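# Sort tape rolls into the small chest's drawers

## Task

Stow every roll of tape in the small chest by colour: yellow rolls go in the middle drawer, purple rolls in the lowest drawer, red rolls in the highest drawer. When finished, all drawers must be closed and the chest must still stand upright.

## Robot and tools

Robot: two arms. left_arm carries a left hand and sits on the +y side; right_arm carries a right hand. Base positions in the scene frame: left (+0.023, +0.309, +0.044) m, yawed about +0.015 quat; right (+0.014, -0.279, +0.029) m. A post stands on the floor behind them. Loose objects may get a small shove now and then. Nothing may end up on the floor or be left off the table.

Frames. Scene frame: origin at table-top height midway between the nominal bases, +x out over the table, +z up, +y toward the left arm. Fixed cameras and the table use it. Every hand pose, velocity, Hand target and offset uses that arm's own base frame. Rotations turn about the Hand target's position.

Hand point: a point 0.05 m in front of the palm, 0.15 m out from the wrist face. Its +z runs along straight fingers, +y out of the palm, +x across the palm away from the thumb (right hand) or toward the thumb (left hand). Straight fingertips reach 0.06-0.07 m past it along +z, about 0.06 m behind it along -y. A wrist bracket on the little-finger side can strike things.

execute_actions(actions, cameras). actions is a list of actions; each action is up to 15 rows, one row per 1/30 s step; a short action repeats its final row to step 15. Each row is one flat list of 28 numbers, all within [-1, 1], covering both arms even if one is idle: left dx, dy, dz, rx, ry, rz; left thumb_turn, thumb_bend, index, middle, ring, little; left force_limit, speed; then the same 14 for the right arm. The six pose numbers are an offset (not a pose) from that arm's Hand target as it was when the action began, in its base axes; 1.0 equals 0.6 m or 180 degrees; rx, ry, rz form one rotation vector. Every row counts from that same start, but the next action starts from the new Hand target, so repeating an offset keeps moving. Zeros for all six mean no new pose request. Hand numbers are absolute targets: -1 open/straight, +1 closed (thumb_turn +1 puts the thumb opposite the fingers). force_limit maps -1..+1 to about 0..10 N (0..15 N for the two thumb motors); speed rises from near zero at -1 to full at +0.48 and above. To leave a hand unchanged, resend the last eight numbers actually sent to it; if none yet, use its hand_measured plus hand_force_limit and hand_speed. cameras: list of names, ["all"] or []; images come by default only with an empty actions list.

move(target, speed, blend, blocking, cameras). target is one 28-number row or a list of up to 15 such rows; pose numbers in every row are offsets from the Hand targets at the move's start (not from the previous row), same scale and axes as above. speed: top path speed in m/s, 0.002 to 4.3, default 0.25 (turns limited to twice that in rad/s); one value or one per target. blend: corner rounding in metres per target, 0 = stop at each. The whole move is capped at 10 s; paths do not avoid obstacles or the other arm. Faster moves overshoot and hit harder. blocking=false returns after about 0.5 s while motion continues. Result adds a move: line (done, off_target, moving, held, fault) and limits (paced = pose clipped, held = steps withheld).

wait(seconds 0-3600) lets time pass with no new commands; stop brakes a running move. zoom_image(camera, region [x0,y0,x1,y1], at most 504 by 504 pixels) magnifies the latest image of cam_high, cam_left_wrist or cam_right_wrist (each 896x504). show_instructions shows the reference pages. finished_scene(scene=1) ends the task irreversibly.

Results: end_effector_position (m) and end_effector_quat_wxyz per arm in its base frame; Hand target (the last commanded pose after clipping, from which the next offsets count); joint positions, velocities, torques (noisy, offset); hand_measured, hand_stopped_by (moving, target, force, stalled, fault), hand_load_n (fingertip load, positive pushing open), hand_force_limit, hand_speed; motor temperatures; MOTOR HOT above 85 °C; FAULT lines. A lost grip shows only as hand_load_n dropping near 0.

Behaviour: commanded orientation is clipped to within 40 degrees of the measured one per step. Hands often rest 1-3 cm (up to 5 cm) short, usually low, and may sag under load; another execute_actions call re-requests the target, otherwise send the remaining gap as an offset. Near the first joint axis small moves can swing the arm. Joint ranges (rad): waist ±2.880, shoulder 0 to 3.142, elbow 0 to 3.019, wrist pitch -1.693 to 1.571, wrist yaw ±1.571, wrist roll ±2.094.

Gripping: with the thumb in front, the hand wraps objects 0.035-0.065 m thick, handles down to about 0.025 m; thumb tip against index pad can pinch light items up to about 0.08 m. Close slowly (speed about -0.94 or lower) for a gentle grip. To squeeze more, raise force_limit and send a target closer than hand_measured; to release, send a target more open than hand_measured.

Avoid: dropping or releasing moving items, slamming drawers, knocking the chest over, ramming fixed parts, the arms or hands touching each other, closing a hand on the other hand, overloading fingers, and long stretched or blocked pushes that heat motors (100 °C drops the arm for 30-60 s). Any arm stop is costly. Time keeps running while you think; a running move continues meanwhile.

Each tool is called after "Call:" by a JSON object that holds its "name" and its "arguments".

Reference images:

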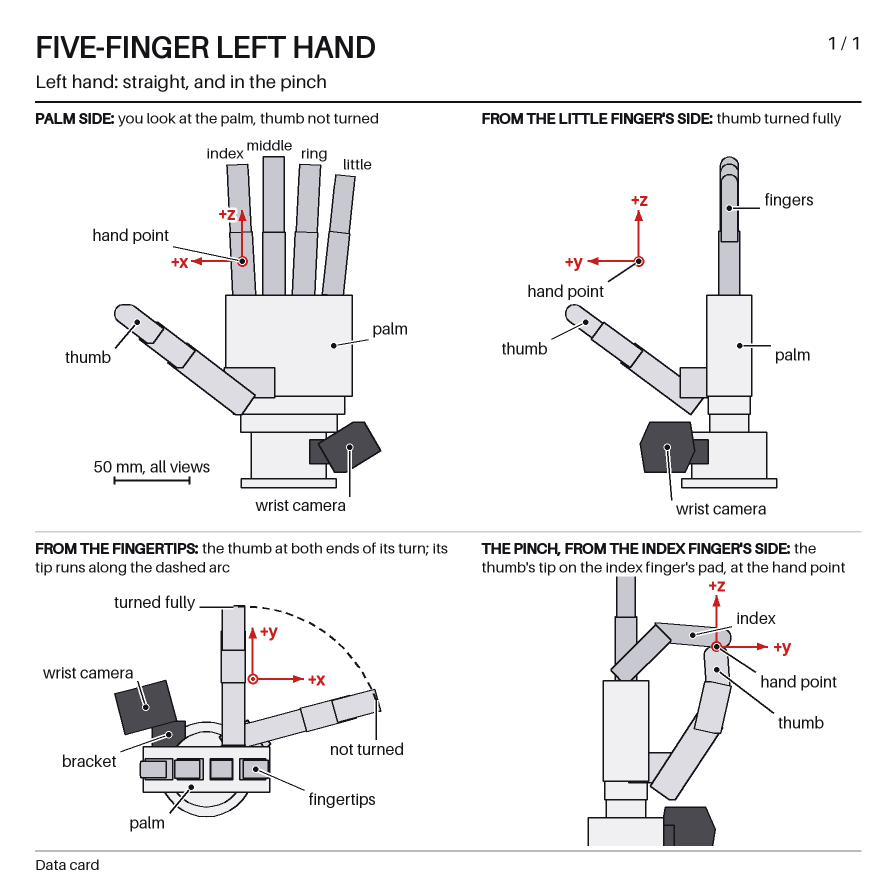

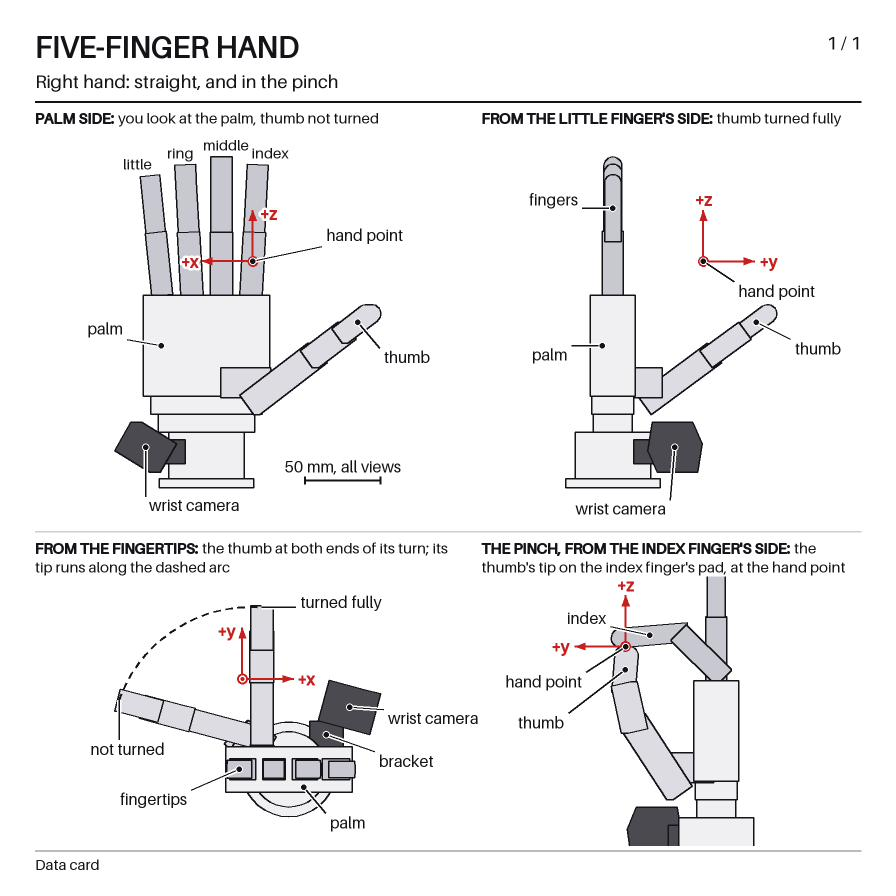

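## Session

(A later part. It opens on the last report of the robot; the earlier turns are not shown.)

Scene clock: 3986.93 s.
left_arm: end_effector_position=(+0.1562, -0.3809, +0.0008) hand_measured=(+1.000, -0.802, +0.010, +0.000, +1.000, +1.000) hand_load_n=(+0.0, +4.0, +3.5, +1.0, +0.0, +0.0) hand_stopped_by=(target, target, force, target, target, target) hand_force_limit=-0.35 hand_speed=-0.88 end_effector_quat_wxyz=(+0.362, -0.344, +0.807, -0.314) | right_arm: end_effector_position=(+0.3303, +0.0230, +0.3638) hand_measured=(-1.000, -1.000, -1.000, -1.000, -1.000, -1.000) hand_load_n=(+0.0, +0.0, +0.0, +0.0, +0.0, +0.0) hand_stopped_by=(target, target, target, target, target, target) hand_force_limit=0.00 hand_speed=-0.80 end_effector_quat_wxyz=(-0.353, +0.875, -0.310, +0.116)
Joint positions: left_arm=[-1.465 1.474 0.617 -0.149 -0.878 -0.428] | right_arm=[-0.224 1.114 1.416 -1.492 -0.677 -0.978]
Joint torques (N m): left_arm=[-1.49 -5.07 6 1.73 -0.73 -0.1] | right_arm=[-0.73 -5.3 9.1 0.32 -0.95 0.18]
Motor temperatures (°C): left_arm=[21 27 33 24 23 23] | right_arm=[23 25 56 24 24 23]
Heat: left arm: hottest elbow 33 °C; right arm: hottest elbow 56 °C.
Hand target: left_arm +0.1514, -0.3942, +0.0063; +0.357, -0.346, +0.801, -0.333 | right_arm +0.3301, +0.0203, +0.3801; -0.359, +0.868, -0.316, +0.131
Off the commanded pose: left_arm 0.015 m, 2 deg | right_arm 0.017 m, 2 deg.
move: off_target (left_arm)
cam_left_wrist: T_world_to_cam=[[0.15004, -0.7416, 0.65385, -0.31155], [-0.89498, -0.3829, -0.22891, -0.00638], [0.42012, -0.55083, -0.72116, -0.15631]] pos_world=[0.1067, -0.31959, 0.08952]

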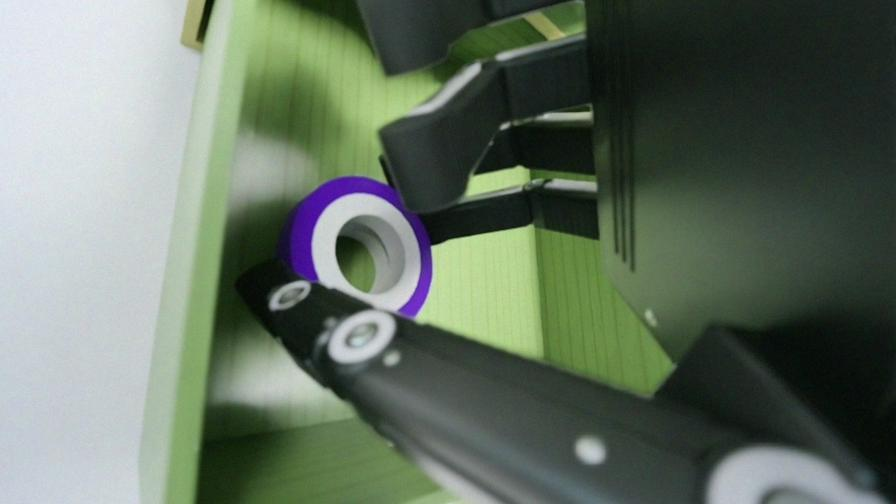

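Call:
{"name": "move", "arguments": {"target": [[0,0,-0.006,0,0,0,1,-0.8,0.2,0,1,1,-0.35,-0.88,0,0,0,0,0,0,-1,-1,-1,-1,-1,-1,0,-0.8]], "speed": 0.02}}

Call:
{"name": "move", "arguments": {"target": [[0,0,-0.006,0,0,0,1,-0.8,0.2,0,1,1,-0.35,-0.88,0,0,0,0,0,0,-1,-1,-1,-1,-1,-1,0,-0.8]], "speed": 0.02, "cameras": ["cam_left_wrist"]}}

Scene clock: 3995.20 s.
left_arm: end_effector_position=(+0.1564, -0.3828, -0.0014) hand_measured=(+1.000, -0.802, +0.010, +0.000, +1.000, +1.000) hand_load_n=(+0.0, +4.0, +3.5, +1.0, +0.0, +0.0) hand_stopped_by=(target, target, force, target, target, target) hand_force_limit=-0.35 hand_speed=-0.88 end_effector_quat_wxyz=(+0.362, -0.344, +0.807, -0.316) | right_arm: end_effector_position=(+0.3303, +0.0230, +0.3638) hand_measured=(-1.000, -1.000, -1.000, -1.000, -1.000, -1.000) hand_load_n=(+0.0, +0.0, +0.0, -0.5, +0.0, +0.0) hand_stopped_by=(target, target, target, target, target, target) hand_force_limit=0.00 hand_speed=-0.80 end_effector_quat_wxyz=(-0.353, +0.875, -0.310, +0.116)
Joint positions: left_arm=[-1.465 1.484 0.617 -0.135 -0.878 -0.428] | right_arm=[-0.224 1.114 1.416 -1.492 -0.677 -0.978]
Joint torques (N m): left_arm=[-1.38 -5.13 5.71 1.74 -0.73 -0.11] | right_arm=[-0.85 -5.71 9.2 0.44 -0.98 0.27]
Motor temperatures (°C): left_arm=[21 27 32 24 23 23] | right_arm=[23 25 56 24 24 23]
Heat: left arm: hottest elbow 32 °C; right arm: hottest elbow 56 °C.
Hand target: left_arm +0.1514, -0.3942, +0.0027; +0.357, -0.346, +0.801, -0.333 | right_arm +0.3301, +0.0203, +0.3801; -0.359, +0.868, -0.316, +0.131
Off the commanded pose: left_arm 0.013 m, 2 deg | right_arm 0.017 m, 2 deg.
move: off_target (left_arm)

Scene clock: 3996.07 s.
left_arm: end_effector_position=(+0.1565, -0.3833, -0.0048) hand_measured=(+1.000, -0.802, +0.010, +0.000, +1.000, +1.000) hand_load_n=(+0.0, +4.0, +3.5, +1.0, +0.0, +0.0) hand_stopped_by=(target, target, force, target, target, target) hand_force_limit=-0.35 hand_speed=-0.88 end_effector_quat_wxyz=(+0.362, -0.344, +0.807, -0.316) | right_arm: end_effector_position=(+0.3303, +0.0230, +0.3638) hand_measured=(-1.000, -1.000, -1.000, -1.000, -1.000, -1.000) hand_load_n=(+0.0, +0.0, +0.0, +0.0, +0.0, +0.0) hand_stopped_by=(target, target, target, target, target, target) hand_force_limit=0.00 hand_speed=-0.80 end_effector_quat_wxyz=(-0.353, +0.875, -0.310, +0.116)
Joint positions: left_arm=[-1.465 1.494 0.615 -0.123 -0.878 -0.428] | right_arm=[-0.224 1.114 1.416 -1.492 -0.677 -0.978]
Joint torques (N m): left_arm=[-1.44 -5.25 5.59 1.73 -0.73 -0.1] | right_arm=[-1.32 -5.42 9.28 0.35 -0.91 0.2]
Motor temperatures (°C): left_arm=[21 27 32 24 23 23] | right_arm=[23 25 56 24 24 23]
Heat: left arm: hottest elbow 32 °C; right arm: hottest elbow 56 °C.
Hand target: left_arm +0.1514, -0.3942, -0.0009; +0.357, -0.346, +0.801, -0.333 | right_arm +0.3301, +0.0203, +0.3801; -0.359, +0.868, -0.316, +0.131
Off the commanded pose: left_arm 0.013 m, 2 deg | right_arm 0.017 m, 2 deg.
move: off_target (left_arm)
cam_left_wrist: T_world_to_cam=[[0.14967, -0.7386, 0.65732, -0.30848], [-0.89485, -0.38394, -0.22766, -0.00877], [0.42052, -0.55413, -0.7184, -0.16308]] pos_world=[0.1069, -0.32158, 0.08362]

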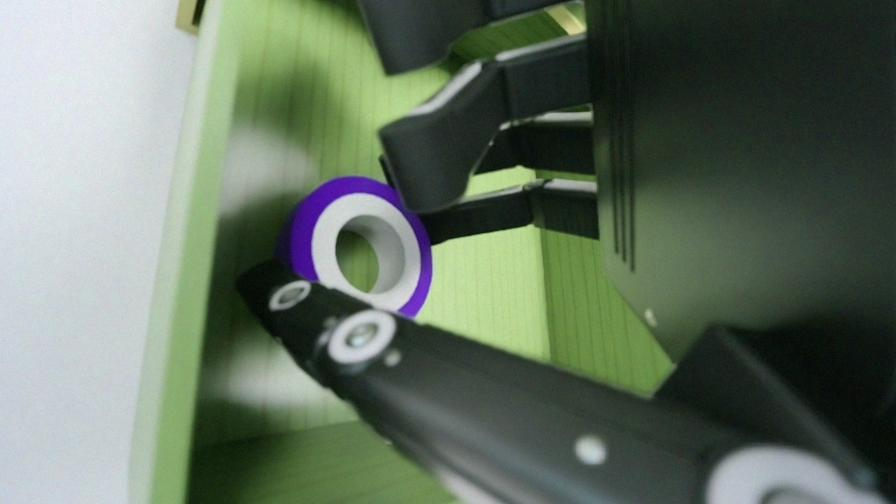

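Call:
{"name": "move", "arguments": {"target": [[0,0,-0.004,0,0,0,1,-0.8,0.2,0,1,1,-0.35,-0.88,0,0,0,0,0,0,-1,-1,-1,-1,-1,-1,0,-0.8]], "speed": 0.02, "cameras": ["cam_left_wrist"]}}

Call:
{"name": "zoom_image", "arguments": {"camera": "cam_left_wrist", "region": [200, 150, 480, 350]}}

Scene clock: 4006.13 s.
left_arm: end_effector_position=(+0.1569, -0.3845, -0.0051) hand_measured=(+1.000, -0.802, +0.010, +0.000, +1.000, +1.000) hand_load_n=(+0.0, +3.5, +3.0, +0.5, +0.0, +0.0) hand_stopped_by=(target, target, force, target, target, target) hand_force_limit=-0.35 hand_speed=-0.88 end_effector_quat_wxyz=(+0.362, -0.345, +0.805, -0.318) | right_arm: end_effector_position=(+0.3303, +0.0230, +0.3638) hand_measured=(-1.000, -1.000, -1.000, -1.000, -1.000, -1.000) hand_load_n=(+0.0, +0.0, +0.0, +0.0, -0.5, +0.0) hand_stopped_by=(target, target, target, target, target, target) hand_force_limit=0.00 hand_speed=-0.80 end_effector_quat_wxyz=(-0.353, +0.875, -0.310, +0.116)
Joint positions: left_arm=[-1.465 1.498 0.615 -0.115 -0.879 -0.428] | right_arm=[-0.224 1.114 1.416 -1.492 -0.677 -0.978]
Joint torques (N m): left_arm=[-1.44 -5.01 5.42 1.77 -0.65 -0.1] | right_arm=[-0.91 -5.01 9.54 0.55 -0.91 0.18]
Motor temperatures (°C): left_arm=[21 27 32 24 23 23] | right_arm=[23 25 56 24 24 23]
Heat: left arm: hottest elbow 32 °C; right arm: hottest elbow 56 °C.
Hand target: left_arm +0.1514, -0.3942, -0.0033; +0.357, -0.346, +0.801, -0.333 | right_arm +0.3301, +0.0203, +0.3801; -0.359, +0.868, -0.316, +0.131
Off the commanded pose: left_arm 0.011 m, 2 deg | right_arm 0.017 m, 2 deg.
move: off_target (left_arm)
cam_left_wrist: T_world_to_cam=[[0.14909, -0.7356, 0.6608, -0.30795], [-0.89415, -0.38563, -0.22755, -0.00967], [0.42221, -0.55693, -0.71523, -0.16539]] pos_world=[0.1071, -0.32237, 0.08301]

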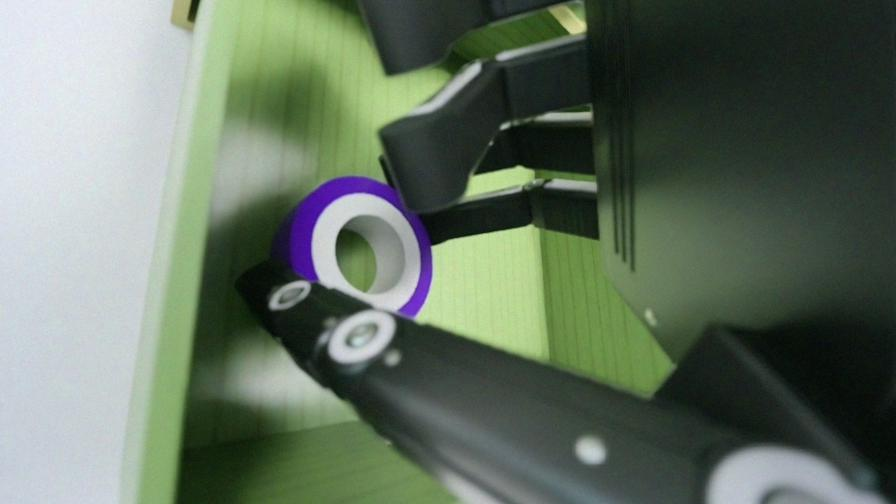

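Scaled by 1.800 from the camera's image (finer frame: 1280x720).

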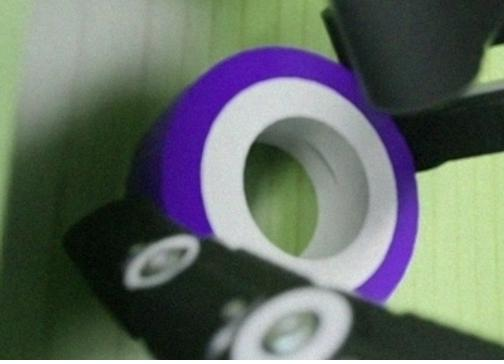

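Call:
{"name": "move", "arguments": {"target": [[0,0.0,0.001,0,0,0,1,-1,0.2,0,1,1,-0.35,-0.92,0,0,0,0,0,0,-1,-1,-1,-1,-1,-1,0,-0.8],[0,0.0,0.001,0,0,0,1,-1,-0.1,-0.2,1,1,-0.35,-0.9,0,0,0,0,0,0,-1,-1,-1,-1,-1,-1,0,-0.8]], "speed": 0.02, "cameras": ["cam_left_wrist"]}}

Scene clock: 4020.80 s.
left_arm: end_effector_position=(+0.1569, -0.3845, -0.0051) hand_measured=(+1.000, -1.000, -0.100, -0.200, +1.000, +1.000) hand_load_n=(+0.0, +0.0, +0.0, +0.0, +0.0, +0.0) hand_stopped_by=(target, target, target, target, target, target) hand_force_limit=-0.35 hand_speed=-0.90 end_effector_quat_wxyz=(+0.362, -0.345, +0.805, -0.318) | right_arm: end_effector_position=(+0.3303, +0.0230, +0.3638) hand_measured=(-1.000, -1.000, -1.000, -1.000, -1.000, -1.000) hand_load_n=(+0.0, +0.0, +0.0, +0.0, +0.0, +0.0) hand_stopped_by=(target, target, target, target, target, target) hand_force_limit=0.00 hand_speed=-0.80 end_effector_quat_wxyz=(-0.353, +0.875, -0.310, +0.116)
Joint positions: left_arm=[-1.465 1.498 0.615 -0.115 -0.879 -0.428] | right_arm=[-0.224 1.114 1.416 -1.492 -0.677 -0.978]
Joint torques (N m): left_arm=[-1.44 -5.25 5.46 1.69 -0.65 -0.1] | right_arm=[-1.79 -5.6 9.26 0.21 -0.92 0.2]
Motor temperatures (°C): left_arm=[21 27 32 24 23 23] | right_arm=[23 25 56 24 24 23]
Heat: left arm: hottest elbow 32 °C; right arm: hottest elbow 56 °C.
Hand target: left_arm +0.1514, -0.3942, -0.0027; +0.357, -0.346, +0.801, -0.333 | right_arm +0.3301, +0.0203, +0.3801; -0.359, +0.868, -0.316, +0.131
Off the commanded pose: left_arm 0.011 m, 2 deg | right_arm 0.017 m, 2 deg.
move: off_target (left_arm); target 2's new numbers were sent with left_arm's hand 0.011 m and 2 deg from that target
cam_left_wrist: T_world_to_cam=[[0.14909, -0.7356, 0.6608, -0.30795], [-0.89415, -0.38563, -0.22755, -0.00967], [0.42221, -0.55693, -0.71523, -0.16539]] pos_world=[0.1071, -0.32237, 0.08301]

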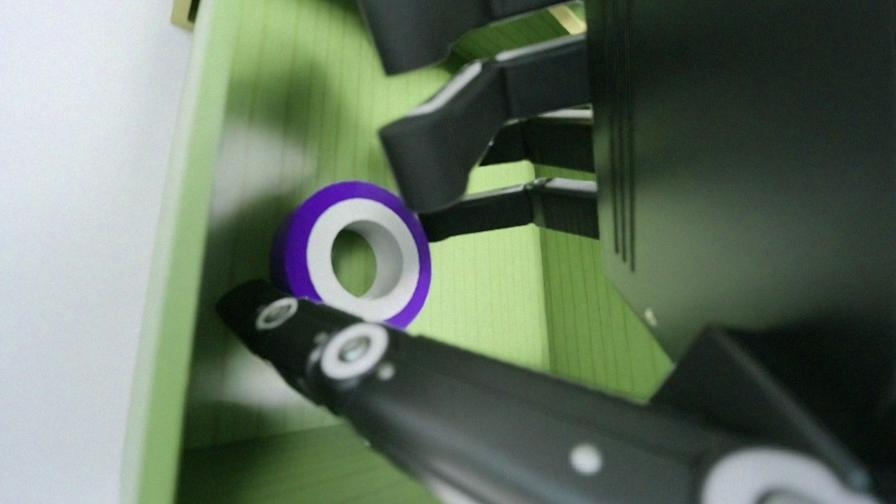

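Released. Raise and back off as before.

Call:
{"name": "move", "arguments": {"target": [[0,-0.003,0.02,0,0,0,1,-1,-0.2,-0.3,1,1,-0.35,-0.7,0,0,0,0,0,0,-1,-1,-1,-1,-1,-1,0,-0.8],[-0.003,-0.01,0.08,0,0,0,1,-1,-0.2,-0.3,1,1,-0.35,-0.7,0,0,0,0,0,0,-1,-1,-1,-1,-1,-1,0,-0.8]], "speed": 0.04, "cameras": ["cam_left_wrist"]}}

Call:
{"name": "move", "arguments": {"target": [[-0.008,-0.006,0.10,0,0,0,1,-1,-0.2,-0.3,1,1,-0.35,-0.7,0,0,0,0,0,0,-1,-1,-1,-1,-1,-1,0,-0.8],[-0.03,-0.012,0.26,0,0,0,1,-1,-0.2,-0.3,1,1,-0.35,-0.7,0,0,0,0,0,0,-1,-1,-1,-1,-1,-1,0,-0.8]], "speed": 0.07, "blend": [0.01,0], "cameras": ["cam_left_wrist","cam_high"]}}

Scene clock: 4032.30 s.
left_arm: end_effector_position=(+0.1540, -0.3796, +0.0260) hand_measured=(+1.000, -1.000, -0.200, -0.300, +1.000, +1.000) hand_load_n=(+0.5, +0.0, -0.5, +0.0, +0.0, +0.0) hand_stopped_by=(target, target, target, target, target, target) hand_force_limit=-0.35 hand_speed=-0.70 end_effector_quat_wxyz=(+0.363, -0.342, +0.809, -0.310) | right_arm: end_effector_position=(+0.3303, +0.0230, +0.3638) hand_measured=(-1.000, -1.000, -1.000, -1.000, -1.000, -1.000) hand_load_n=(+0.0, +0.0, +0.0, +0.0, +0.0, +0.0) hand_stopped_by=(target, target, target, target, target, target) hand_force_limit=0.00 hand_speed=-0.80 end_effector_quat_wxyz=(-0.353, +0.875, -0.310, +0.116)
Joint positions: left_arm=[-1.471 1.409 0.646 -0.259 -0.881 -0.436] | right_arm=[-0.224 1.114 1.416 -1.492 -0.677 -0.978]
Joint torques (N m): left_arm=[-1.49 -6.12 8.57 0.36 -0.72 -0.1] | right_arm=[-1.2 -4.89 9.25 0.42 -0.97 0.2]
Motor temperatures (°C): left_arm=[21 27 32 24 23 23] | right_arm=[23 25 56 24 24 23]
Heat: left arm: hottest elbow 32 °C; right arm: hottest elbow 56 °C.
Hand target: left_arm +0.1496, -0.4002, +0.0453; +0.357, -0.346, +0.801, -0.333 | right_arm +0.3301, +0.0203, +0.3801; -0.359, +0.868, -0.316, +0.131
Off the commanded pose: left_arm 0.029 m, 3 deg | right_arm 0.017 m, 2 deg.
move: off_target (left_arm)
cam_left_wrist: T_world_to_cam=[[0.15032, -0.74775, 0.64673, -0.32892], [-0.89535, -0.38036, -0.23168, -0.00109], [0.41923, -0.54423, -0.72668, -0.13367]] pos_world=[0.10451, -0.31911, 0.11534]

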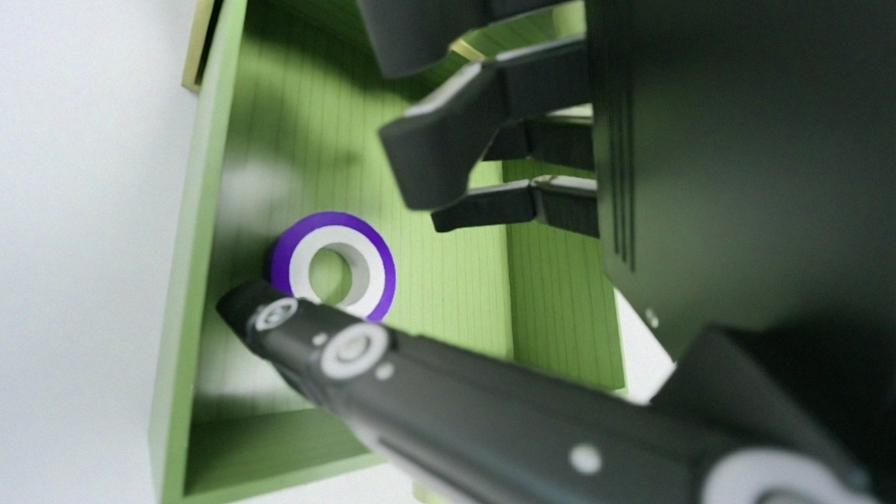

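Scene clock: 4035.40 s.
left_arm: end_effector_position=(+0.1370, -0.3923, +0.1761) hand_measured=(+1.000, -1.000, -0.200, -0.300, +1.000, +1.000) hand_load_n=(+0.0, +0.0, +0.0, +0.5, +0.0, +0.0) hand_stopped_by=(target, target, target, target, target, target) hand_force_limit=-0.35 hand_speed=-0.70 end_effector_quat_wxyz=(+0.365, -0.341, +0.810, -0.308) | right_arm: end_effector_position=(+0.3303, +0.0230, +0.3638) hand_measured=(-1.000, -1.000, -1.000, -1.000, -1.000, -1.000) hand_load_n=(-0.5, +0.0, +0.0, +0.0, +0.0, +0.0) hand_stopped_by=(target, target, target, target, target, target) hand_force_limit=0.00 hand_speed=-0.80 end_effector_quat_wxyz=(-0.353, +0.875, -0.310, +0.116)
Joint positions: left_arm=[-1.523 1.214 0.935 -0.804 -0.908 -0.507] | right_arm=[-0.224 1.114 1.416 -1.492 -0.677 -0.978]
Joint torques (N m): left_arm=[-1.44 -5.36 10.8 0.28 -0.74 -0.1] | right_arm=[-0.5 -5.3 9.14 0.28 -0.96 0.28]
Motor temperatures (°C): left_arm=[21 27 33 24 23 23] | right_arm=[23 25 56 24 24 23]
Heat: left arm: hottest elbow 33 °C; right arm: hottest elbow 56 °C.
Hand target: left_arm +0.1316, -0.4074, +0.2013; +0.357, -0.346, +0.801, -0.333 | right_arm +0.3301, +0.0203, +0.3801; -0.359, +0.868, -0.316, +0.131
Off the commanded pose: left_arm 0.030 m, 3 deg | right_arm 0.017 m, 2 deg.
move: off_target (left_arm)
cam_left_wrist: T_world_to_cam=[[0.14917, -0.75191, 0.64217, -0.43356], [-0.89502, -0.37874, -0.23556, 0.01496], [0.42033, -0.53961, -0.72948, -0.02221]] pos_world=[0.0874, -0.33232, 0.26574]
Images, in order (width x height): cam_high 896x504, cam_left_wrist 896x504.

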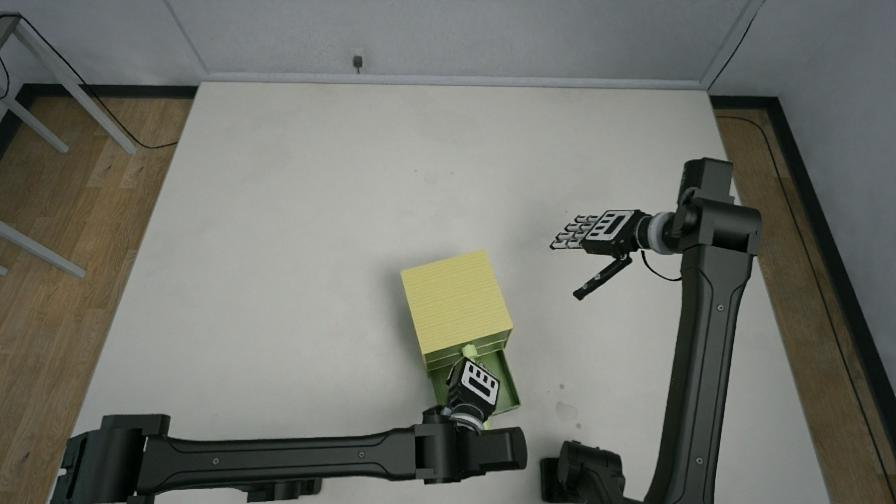

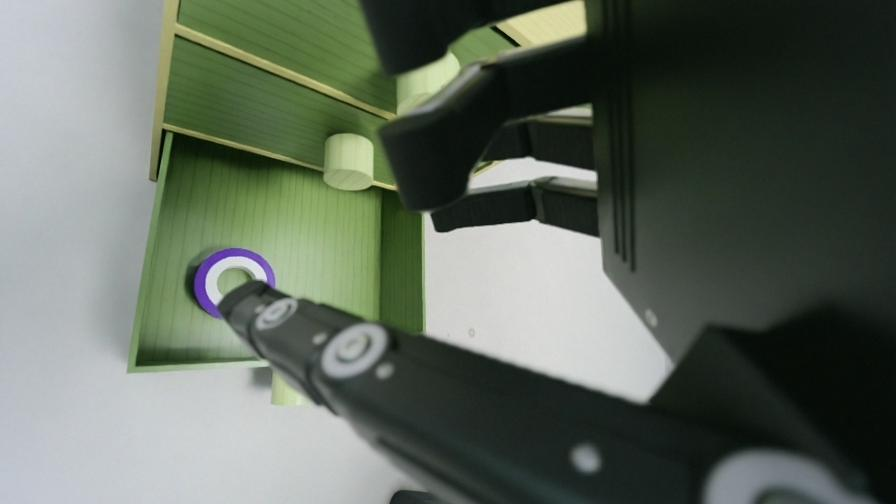

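Call:
{"name": "move", "arguments": {"target": [[-0.02,-0.012,0.12,0,0,0,1,-1,-0.2,-0.3,1,1,-0.35,-0.7,0,0,0,0,0,0,-1,-1,-1,-1,-1,-1,0,-0.8],[-0.105,-0.024,0.12,0.3263,-0.2457,-0.2995,1,-1,-0.2,-0.3,1,1,-0.35,-0.7,0,0,0,0,0,0,-1,-1,-1,-1,-1,-1,0,-0.8]], "speed": [0.12,0.2], "blend": [0.02,0], "cameras": ["cam_left_wrist","cam_high"]}}

Scene clock: 4061.43 s.
left_arm: end_effector_position=(+0.0731, -0.4174, +0.2617) hand_measured=(+1.000, -1.000, -0.200, -0.300, +1.000, +1.000) hand_load_n=(+0.0, +0.0, +0.0, +0.0, +0.0, +0.0) hand_stopped_by=(target, target, target, target, target, target) hand_force_limit=-0.35 hand_speed=-0.70 end_effector_quat_wxyz=(+0.542, +0.380, +0.741, -0.116) | right_arm: end_effector_position=(+0.3303, +0.0230, +0.3638) hand_measured=(-1.000, -1.000, -1.000, -1.000, -1.000, -1.000) hand_load_n=(+0.0, +0.0, +0.0, +0.0, +0.0, +0.0) hand_stopped_by=(target, target, target, target, target, target) hand_force_limit=0.00 hand_speed=-0.80 end_effector_quat_wxyz=(-0.353, +0.875, -0.310, +0.116)
Joint positions: left_arm=[-1.85 1.22 0.939 -0.534 -1.011 1.102] | right_arm=[-0.224 1.114 1.416 -1.492 -0.677 -0.978]
Joint torques (N m): left_arm=[-1.44 -6.01 8.18 1.92 -0.34 0.16] | right_arm=[-1.14 -5.89 9.24 0.42 -0.94 0.2]
Motor temperatures (°C): left_arm=[21 27 34 24 23 23] | right_arm=[23 25 56 24 24 23]
Heat: left arm: hottest elbow 34 °C; right arm: hottest elbow 56 °C.
Hand target: left_arm +0.0686, -0.4218, +0.2733; +0.546, +0.376, +0.737, -0.135 | right_arm +0.3301, +0.0203, +0.3801; -0.359, +0.868, -0.316, +0.131
Off the commanded pose: left_arm 0.013 m, 2 deg | right_arm 0.017 m, 2 deg.
move: off_target (left_arm)
cam_left_wrist: T_world_to_cam=[[-0.72588, -0.51941, -0.4509, -0.05073], [-0.28451, 0.82358, -0.49069, 0.49243], [0.62622, -0.2279, -0.74559, 0.17281]] pos_world=[-0.00495, -0.39252, 0.3476]
Images, in order (width x height): cam_high 896x504, cam_left_wrist 896x504.

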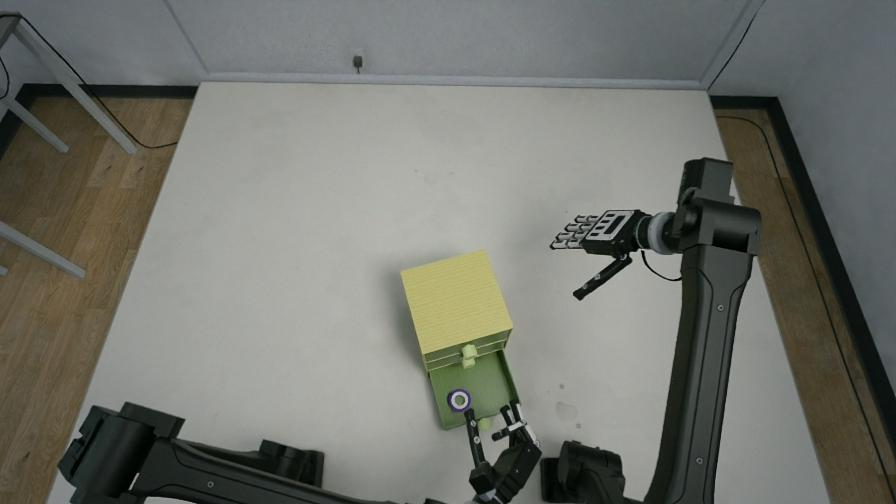

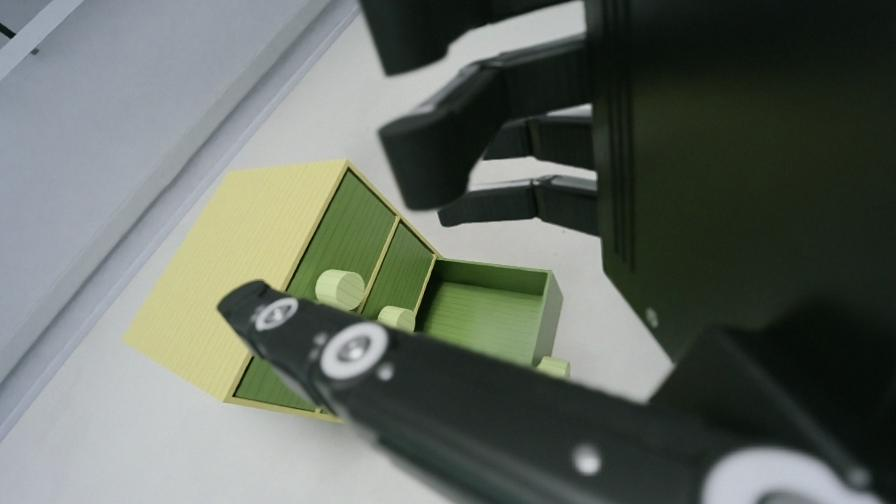

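Call:
{"name": "move", "arguments": {"target": [[0,0,0,0,0,0,-0.5,-1,-0.2,-0.3,1,1,-0.2,-0.3,0,0,0,0,0,0,-1,-1,-1,-1,-1,-1,0,-0.8],[0,0,0,0,0,0,-0.5,-1,1,1,1,1,-0.2,-0.3,0,0,0,0,0,0,-1,-1,-1,-1,-1,-1,0,-0.8],[0,0,0,0,0,0,-0.5,0,1,1,1,1,-0.2,-0.5,0,0,0,0,0,0,-1,-1,-1,-1,-1,-1,0,-0.8]], "cameras": ["cam_left_wrist","cam_high"]}}

Scene clock: 4120.60 s.
left_arm: end_effector_position=(+0.0732, -0.4174, +0.2618) hand_measured=(-0.500, +0.000, +1.000, +1.000, +1.000, +1.000) hand_load_n=(+0.0, +0.0, +0.0, +0.0, +0.0, +0.0) hand_stopped_by=(target, target, target, target, target, target) hand_force_limit=-0.20 hand_speed=-0.50 end_effector_quat_wxyz=(+0.542, +0.381, +0.740, -0.115) | right_arm: end_effector_position=(+0.3303, +0.0230, +0.3638) hand_measured=(-1.000, -1.000, -1.000, -1.000, -1.000, -1.000) hand_load_n=(-0.5, +0.0, +0.0, +0.0, +0.0, +0.0) hand_stopped_by=(target, target, target, target, target, target) hand_force_limit=0.00 hand_speed=-0.80 end_effector_quat_wxyz=(-0.353, +0.875, -0.310, +0.116)
Joint positions: left_arm=[-1.85 1.22 0.939 -0.534 -1.011 1.104] | right_arm=[-0.224 1.114 1.416 -1.492 -0.677 -0.978]
Joint torques (N m): left_arm=[-1.38 -6.01 8.17 1.92 -0.34 0.15] | right_arm=[-1.08 -6.12 9.18 0.36 -0.95 0.21]
Motor temperatures (°C): left_arm=[21 28 35 24 22 23] | right_arm=[23 25 56 24 24 23]
Heat: left arm: hottest elbow 35 °C; right arm: hottest elbow 56 °C.
Hand target: left_arm +0.0686, -0.4218, +0.2733; +0.546, +0.376, +0.737, -0.135 | right_arm +0.3301, +0.0203, +0.3801; -0.359, +0.868, -0.316, +0.131
Off the commanded pose: left_arm 0.013 m, 2 deg | right_arm 0.017 m, 2 deg.
move: done; target 2's new numbers were sent with left_arm's hand 0.013 m and 2 deg from that target; target 3's new numbers were sent with left_arm's hand 0.013 m and 2 deg from that target
cam_left_wrist: T_world_to_cam=[[-0.72577, -0.51855, -0.45207, -0.05], [-0.28367, 0.82425, -0.49004, 0.4926], [0.62673, -0.22742, -0.74531, 0.17296]] pos_world=[-0.00495, -0.39262, 0.3477]
Images, in order (width x height): cam_high 896x504, cam_left_wrist 896x504.

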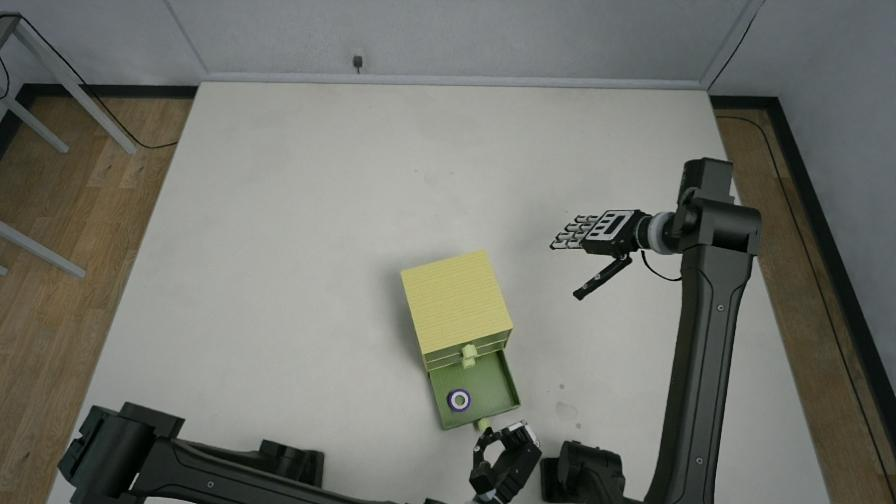

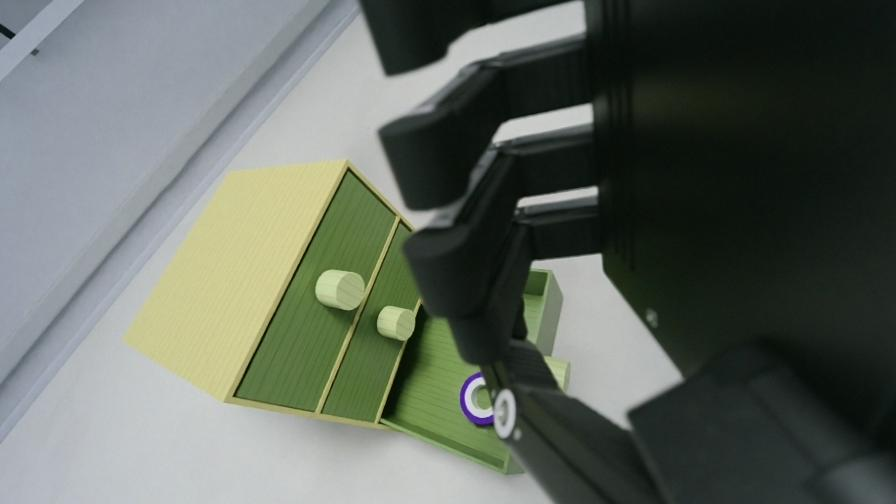

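Call:
{"name": "move", "arguments": {"target": [[-0.05,-0.0103,0,0,0,0,-0.5,0,1,1,1,1,-0.2,-0.5,0,0,0,0,0,0,-1,-1,-1,-1,-1,-1,0,-0.8],[-0.05,-0.0103,-0.35,0,0,0,-0.5,0,1,1,1,1,-0.2,-0.5,0,0,0,0,0,0,-1,-1,-1,-1,-1,-1,0,-0.8]], "speed": 0.12, "blend": [0.01,0], "cameras": ["cam_left_wrist","cam_high"]}}

Scene clock: 4133.83 s.
left_arm: end_effector_position=(+0.0404, -0.4221, +0.0583) hand_measured=(-0.500, +0.000, +1.000, +1.000, +1.000, +1.000) hand_load_n=(+0.0, +0.0, +0.0, +0.0, +0.0, +0.0) hand_stopped_by=(target, target, target, target, target, target) hand_force_limit=-0.20 hand_speed=-0.50 end_effector_quat_wxyz=(+0.541, +0.388, +0.736, -0.122) | right_arm: end_effector_position=(+0.3303, +0.0230, +0.3638) hand_measured=(-1.000, -1.000, -1.000, -1.000, -1.000, -1.000) hand_load_n=(+0.0, +0.0, +0.0, +0.0, +0.0, +0.0) hand_stopped_by=(target, target, target, target, target, target) hand_force_limit=0.00 hand_speed=-0.80 end_effector_quat_wxyz=(-0.353, +0.875, -0.310, +0.116)
Joint positions: left_arm=[-1.928 1.609 0.694 0.032 -1.049 1.021] | right_arm=[-0.224 1.114 1.416 -1.492 -0.677 -0.978]
Joint torques (N m): left_arm=[-0.73 -6.89 5.56 1.81 -0.76 -0.01] | right_arm=[-0.44 -5.01 9.14 0.4 -0.95 0.13]
Motor temperatures (°C): left_arm=[21 28 35 24 22 23] | right_arm=[23 25 56 24 24 23]
Heat: left arm: hottest elbow 35 °C; right arm: hottest elbow 56 °C.
Hand target: left_arm +0.0386, -0.4280, +0.0633; +0.546, +0.376, +0.737, -0.135 | right_arm +0.3301, +0.0203, +0.3801; -0.359, +0.868, -0.316, +0.131
Off the commanded pose: left_arm 0.008 m, 2 deg | right_arm 0.017 m, 2 deg.
move: done
cam_left_wrist: T_world_to_cam=[[-0.73648, -0.50416, -0.45102, -0.16185], [-0.26638, 0.82901, -0.49172, 0.38887], [0.62181, -0.242, -0.74484, 0.03475]] pos_world=[-0.03722, -0.39556, 0.1441]
Images, in order (width x height): cam_high 896x504, cam_left_wrist 896x504.

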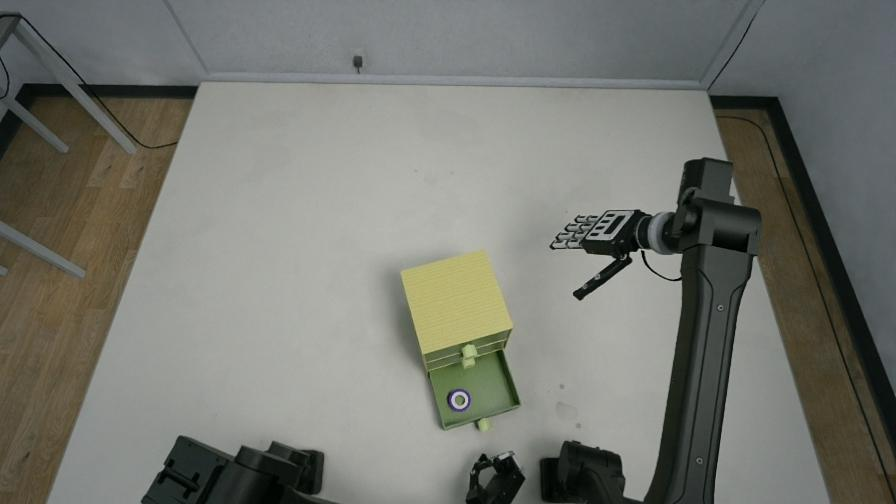

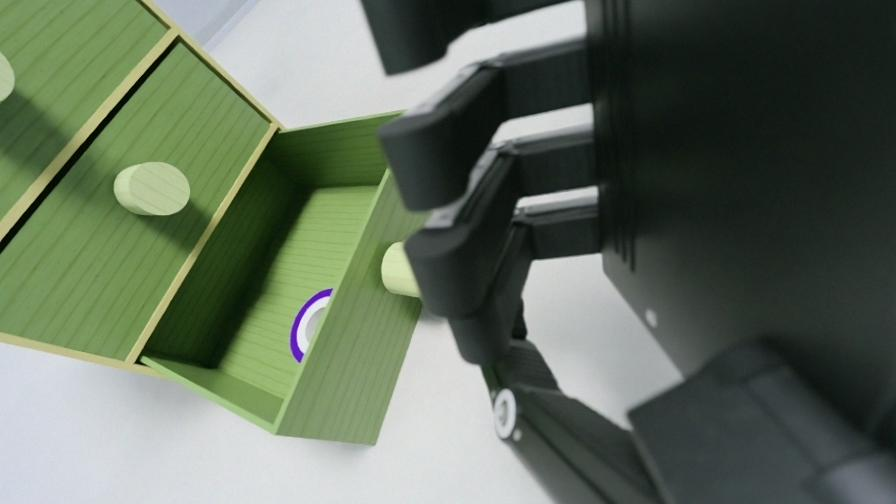

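Call:
{"name": "zoom_image", "arguments": {"camera": "cam_left_wrist", "region": [0, 0, 300, 260]}}

Scaled by 1.680 from the camera's image (finer frame: 1280x720).

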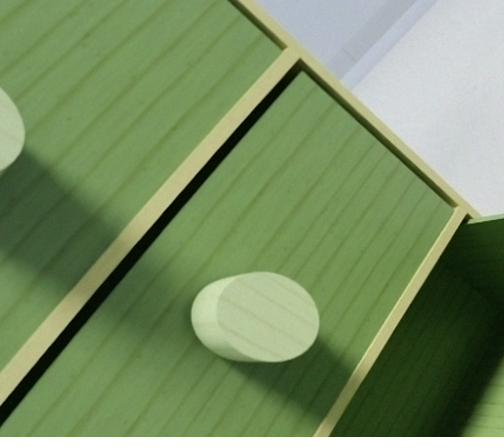

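Call:
{"name": "move", "arguments": {"target": [[0,0,-0.082,0,0,0,-0.5,0,1,1,1,1,-0.2,-0.5,0,0,0,0,0,0,-1,-1,-1,-1,-1,-1,0,-0.8]], "speed": 0.06, "cameras": ["cam_left_wrist"]}}

Scene clock: 4144.53 s.
left_arm: end_effector_position=(+0.0400, -0.4233, +0.0113) hand_measured=(-0.500, +0.000, +1.000, +1.000, +1.000, +1.000) hand_load_n=(+0.0, +0.0, +0.0, +0.0, +0.0, +0.0) hand_stopped_by=(target, target, target, target, target, target) hand_force_limit=-0.20 hand_speed=-0.50 end_effector_quat_wxyz=(+0.541, +0.386, +0.736, -0.124) | right_arm: end_effector_position=(+0.3303, +0.0230, +0.3638) hand_measured=(-1.000, -1.000, -1.000, -1.000, -1.000, -1.000) hand_load_n=(+0.0, +0.0, +0.0, +0.0, +0.0, +0.0) hand_stopped_by=(target, target, target, target, target, target) hand_force_limit=0.00 hand_speed=-0.80 end_effector_quat_wxyz=(-0.353, +0.875, -0.310, +0.116)
Joint positions: left_arm=[-1.928 1.746 0.674 0.195 -1.049 1.021] | right_arm=[-0.224 1.114 1.416 -1.492 -0.677 -0.978]
Joint torques (N m): left_arm=[-0.73 -7.3 4.45 1.81 -0.74 -0.01] | right_arm=[-0.32 -4.6 9.14 0.06 -0.94 0.24]
Motor temperatures (°C): left_arm=[21 28 34 24 23 23] | right_arm=[23 25 56 24 24 23]
Heat: left arm: hottest elbow 34 °C; right arm: hottest elbow 56 °C.
Hand target: left_arm +0.0386, -0.4280, +0.0141; +0.546, +0.376, +0.737, -0.135 | right_arm +0.3301, +0.0203, +0.3801; -0.359, +0.868, -0.316, +0.131
Off the commanded pose: left_arm 0.006 m, 2 deg | right_arm 0.017 m, 2 deg.
move: done
cam_left_wrist: T_world_to_cam=[[-0.73746, -0.50678, -0.44646, -0.18501], [-0.26745, 0.82613, -0.49597, 0.36542], [0.62018, -0.24635, -0.74477, -0.00208]] pos_world=[-0.03741, -0.39615, 0.09709]

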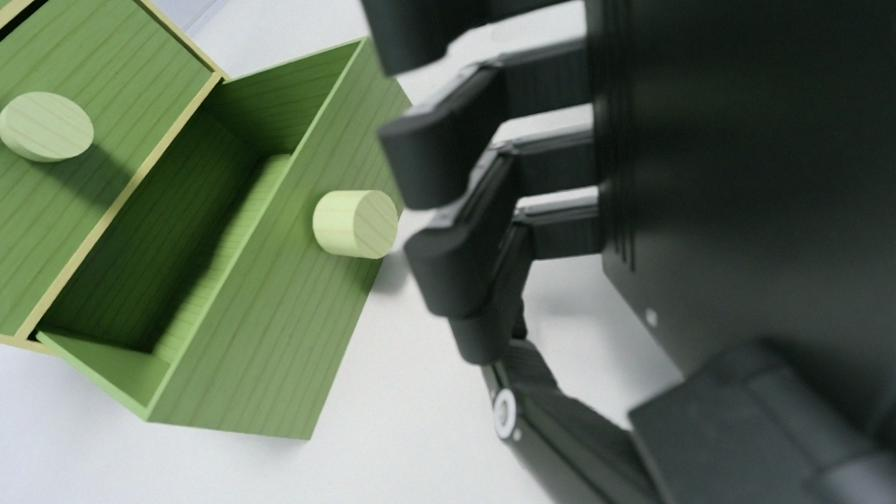

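Call:
{"name": "move", "arguments": {"target": [[0.0481,0.0136,-0.003,0,0,0,-0.5,0,1,1,1,1,-0.2,-0.5,0,0,0,0,0,0,-1,-1,-1,-1,-1,-1,0,-0.8]], "speed": 0.05, "cameras": ["cam_left_wrist"]}}

Scene clock: 4153.67 s.
left_arm: end_effector_position=(+0.0674, -0.4126, +0.0036) hand_measured=(-0.500, +0.000, +1.000, +1.000, +1.000, +1.000) hand_load_n=(+0.0, +0.0, +0.0, +0.0, +0.0, +0.0) hand_stopped_by=(target, target, target, target, target, target) hand_force_limit=-0.20 hand_speed=-0.50 end_effector_quat_wxyz=(+0.541, +0.384, +0.738, -0.122) | right_arm: end_effector_position=(+0.3303, +0.0230, +0.3638) hand_measured=(-1.000, -1.000, -1.000, -1.000, -1.000, -1.000) hand_load_n=(+0.0, +0.0, +0.0, +0.0, +0.0, +0.0) hand_stopped_by=(target, target, target, target, target, target) hand_force_limit=0.00 hand_speed=-0.80 end_effector_quat_wxyz=(-0.353, +0.875, -0.310, +0.116)
Joint positions: left_arm=[-1.868 1.746 0.612 0.319 -1.014 1.096] | right_arm=[-0.224 1.114 1.416 -1.492 -0.677 -0.978]
Joint torques (N m): left_arm=[0.56 -8.18 4.03 1.91 -0.34 0.16] | right_arm=[-0.85 -5.95 9.22 0.29 -0.96 0.21]
Motor temperatures (°C): left_arm=[21 28 34 24 23 23] | right_arm=[23 25 56 24 24 23]
Heat: left arm: hottest elbow 34 °C; right arm: hottest elbow 56 °C.
Hand target: left_arm +0.0674, -0.4198, +0.0123; +0.546, +0.376, +0.737, -0.135 | right_arm +0.3301, +0.0203, +0.3801; -0.359, +0.868, -0.316, +0.131
Off the commanded pose: left_arm 0.011 m, 2 deg | right_arm 0.017 m, 2 deg.
move: off_target (left_arm)
cam_left_wrist: T_world_to_cam=[[-0.73372, -0.51151, -0.44721, -0.16501], [-0.27381, 0.82499, -0.49438, 0.36004], [0.62183, -0.24029, -0.74538, -0.01973]] pos_world=[-0.01022, -0.38618, 0.0895]

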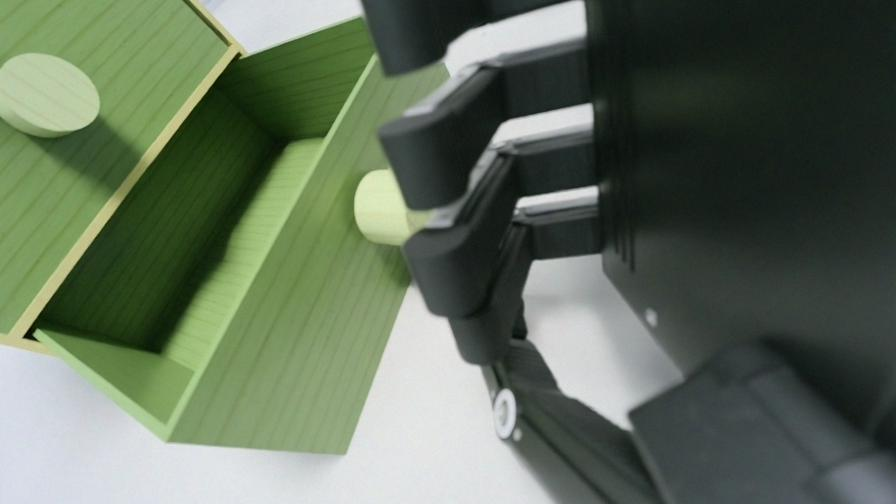

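Call:
{"name": "move", "arguments": {"target": [[0.0481,0.0136,0.008,0,0,0,-0.5,0,1,1,1,1,-0.2,-0.5,0,0,0,0,0,0,-1,-1,-1,-1,-1,-1,0,-0.8]], "speed": 0.05, "cameras": ["cam_left_wrist","cam_high"]}}

Scene clock: 4161.13 s.
left_arm: end_effector_position=(+0.0954, -0.4045, +0.0070) hand_measured=(-0.500, +0.000, +1.000, +1.000, +1.000, +1.000) hand_load_n=(+0.0, +0.0, +0.0, +0.0, +0.0, +0.0) hand_stopped_by=(target, target, target, target, target, target) hand_force_limit=-0.20 hand_speed=-0.50 end_effector_quat_wxyz=(+0.539, +0.385, +0.739, -0.121) | right_arm: end_effector_position=(+0.3303, +0.0230, +0.3638) hand_measured=(-1.000, -1.000, -1.000, -1.000, -1.000, -1.000) hand_load_n=(+0.0, +0.0, +0.0, +0.0, +0.0, +0.0) hand_stopped_by=(target, target, target, target, target, target) hand_force_limit=0.00 hand_speed=-0.80 end_effector_quat_wxyz=(-0.353, +0.875, -0.310, +0.116)
Joint positions: left_arm=[-1.798 1.715 0.56 0.41 -0.96 1.182] | right_arm=[-0.224 1.114 1.416 -1.492 -0.677 -0.978]
Joint torques (N m): left_arm=[0.67 -7.88 3.93 2.02 -0.32 0.17] | right_arm=[-0.56 -5.07 9.31 0.23 -0.93 0.24]
Motor temperatures (°C): left_arm=[21 28 33 24 23 23] | right_arm=[23 25 56 24 24 23]
Heat: left arm: hottest elbow 33 °C; right arm: hottest elbow 56 °C.
Hand target: left_arm +0.0963, -0.4116, +0.0171; +0.546, +0.376, +0.737, -0.135 | right_arm +0.3301, +0.0203, +0.3801; -0.359, +0.868, -0.316, +0.131
Off the commanded pose: left_arm 0.012 m, 2 deg | right_arm 0.017 m, 2 deg.
move: off_target (left_arm)
cam_left_wrist: T_world_to_cam=[[-0.73558, -0.50922, -0.44678, -0.13773], [-0.27467, 0.82706, -0.49044, 0.36362], [0.61926, -0.23804, -0.74824, -0.03152]] pos_world=[0.01808, -0.37838, 0.09321]
Images, in order (width x height): cam_high 896x504, cam_left_wrist 896x504.

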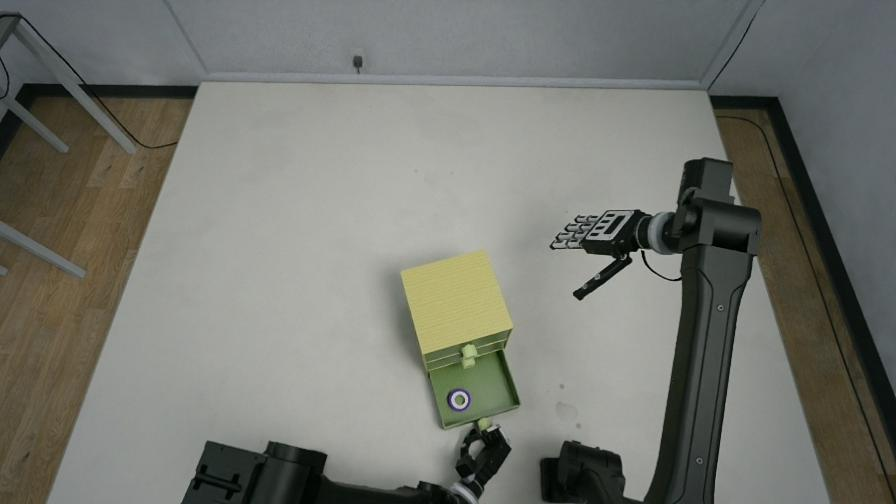

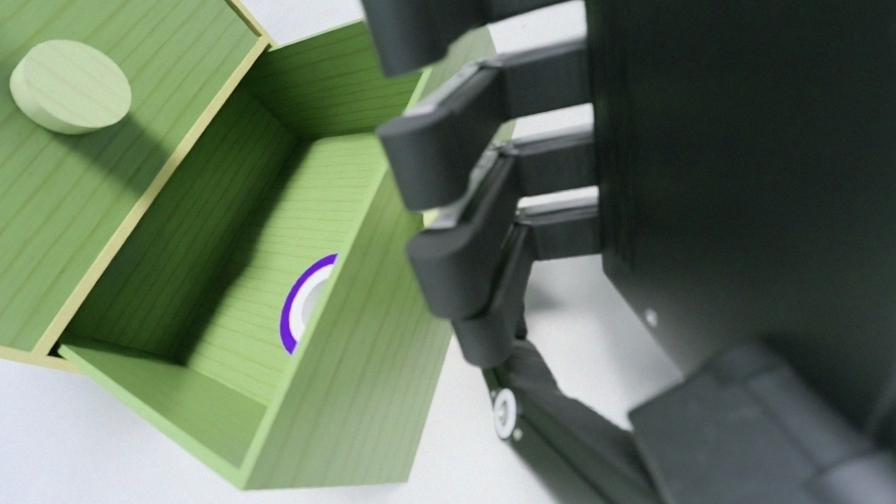

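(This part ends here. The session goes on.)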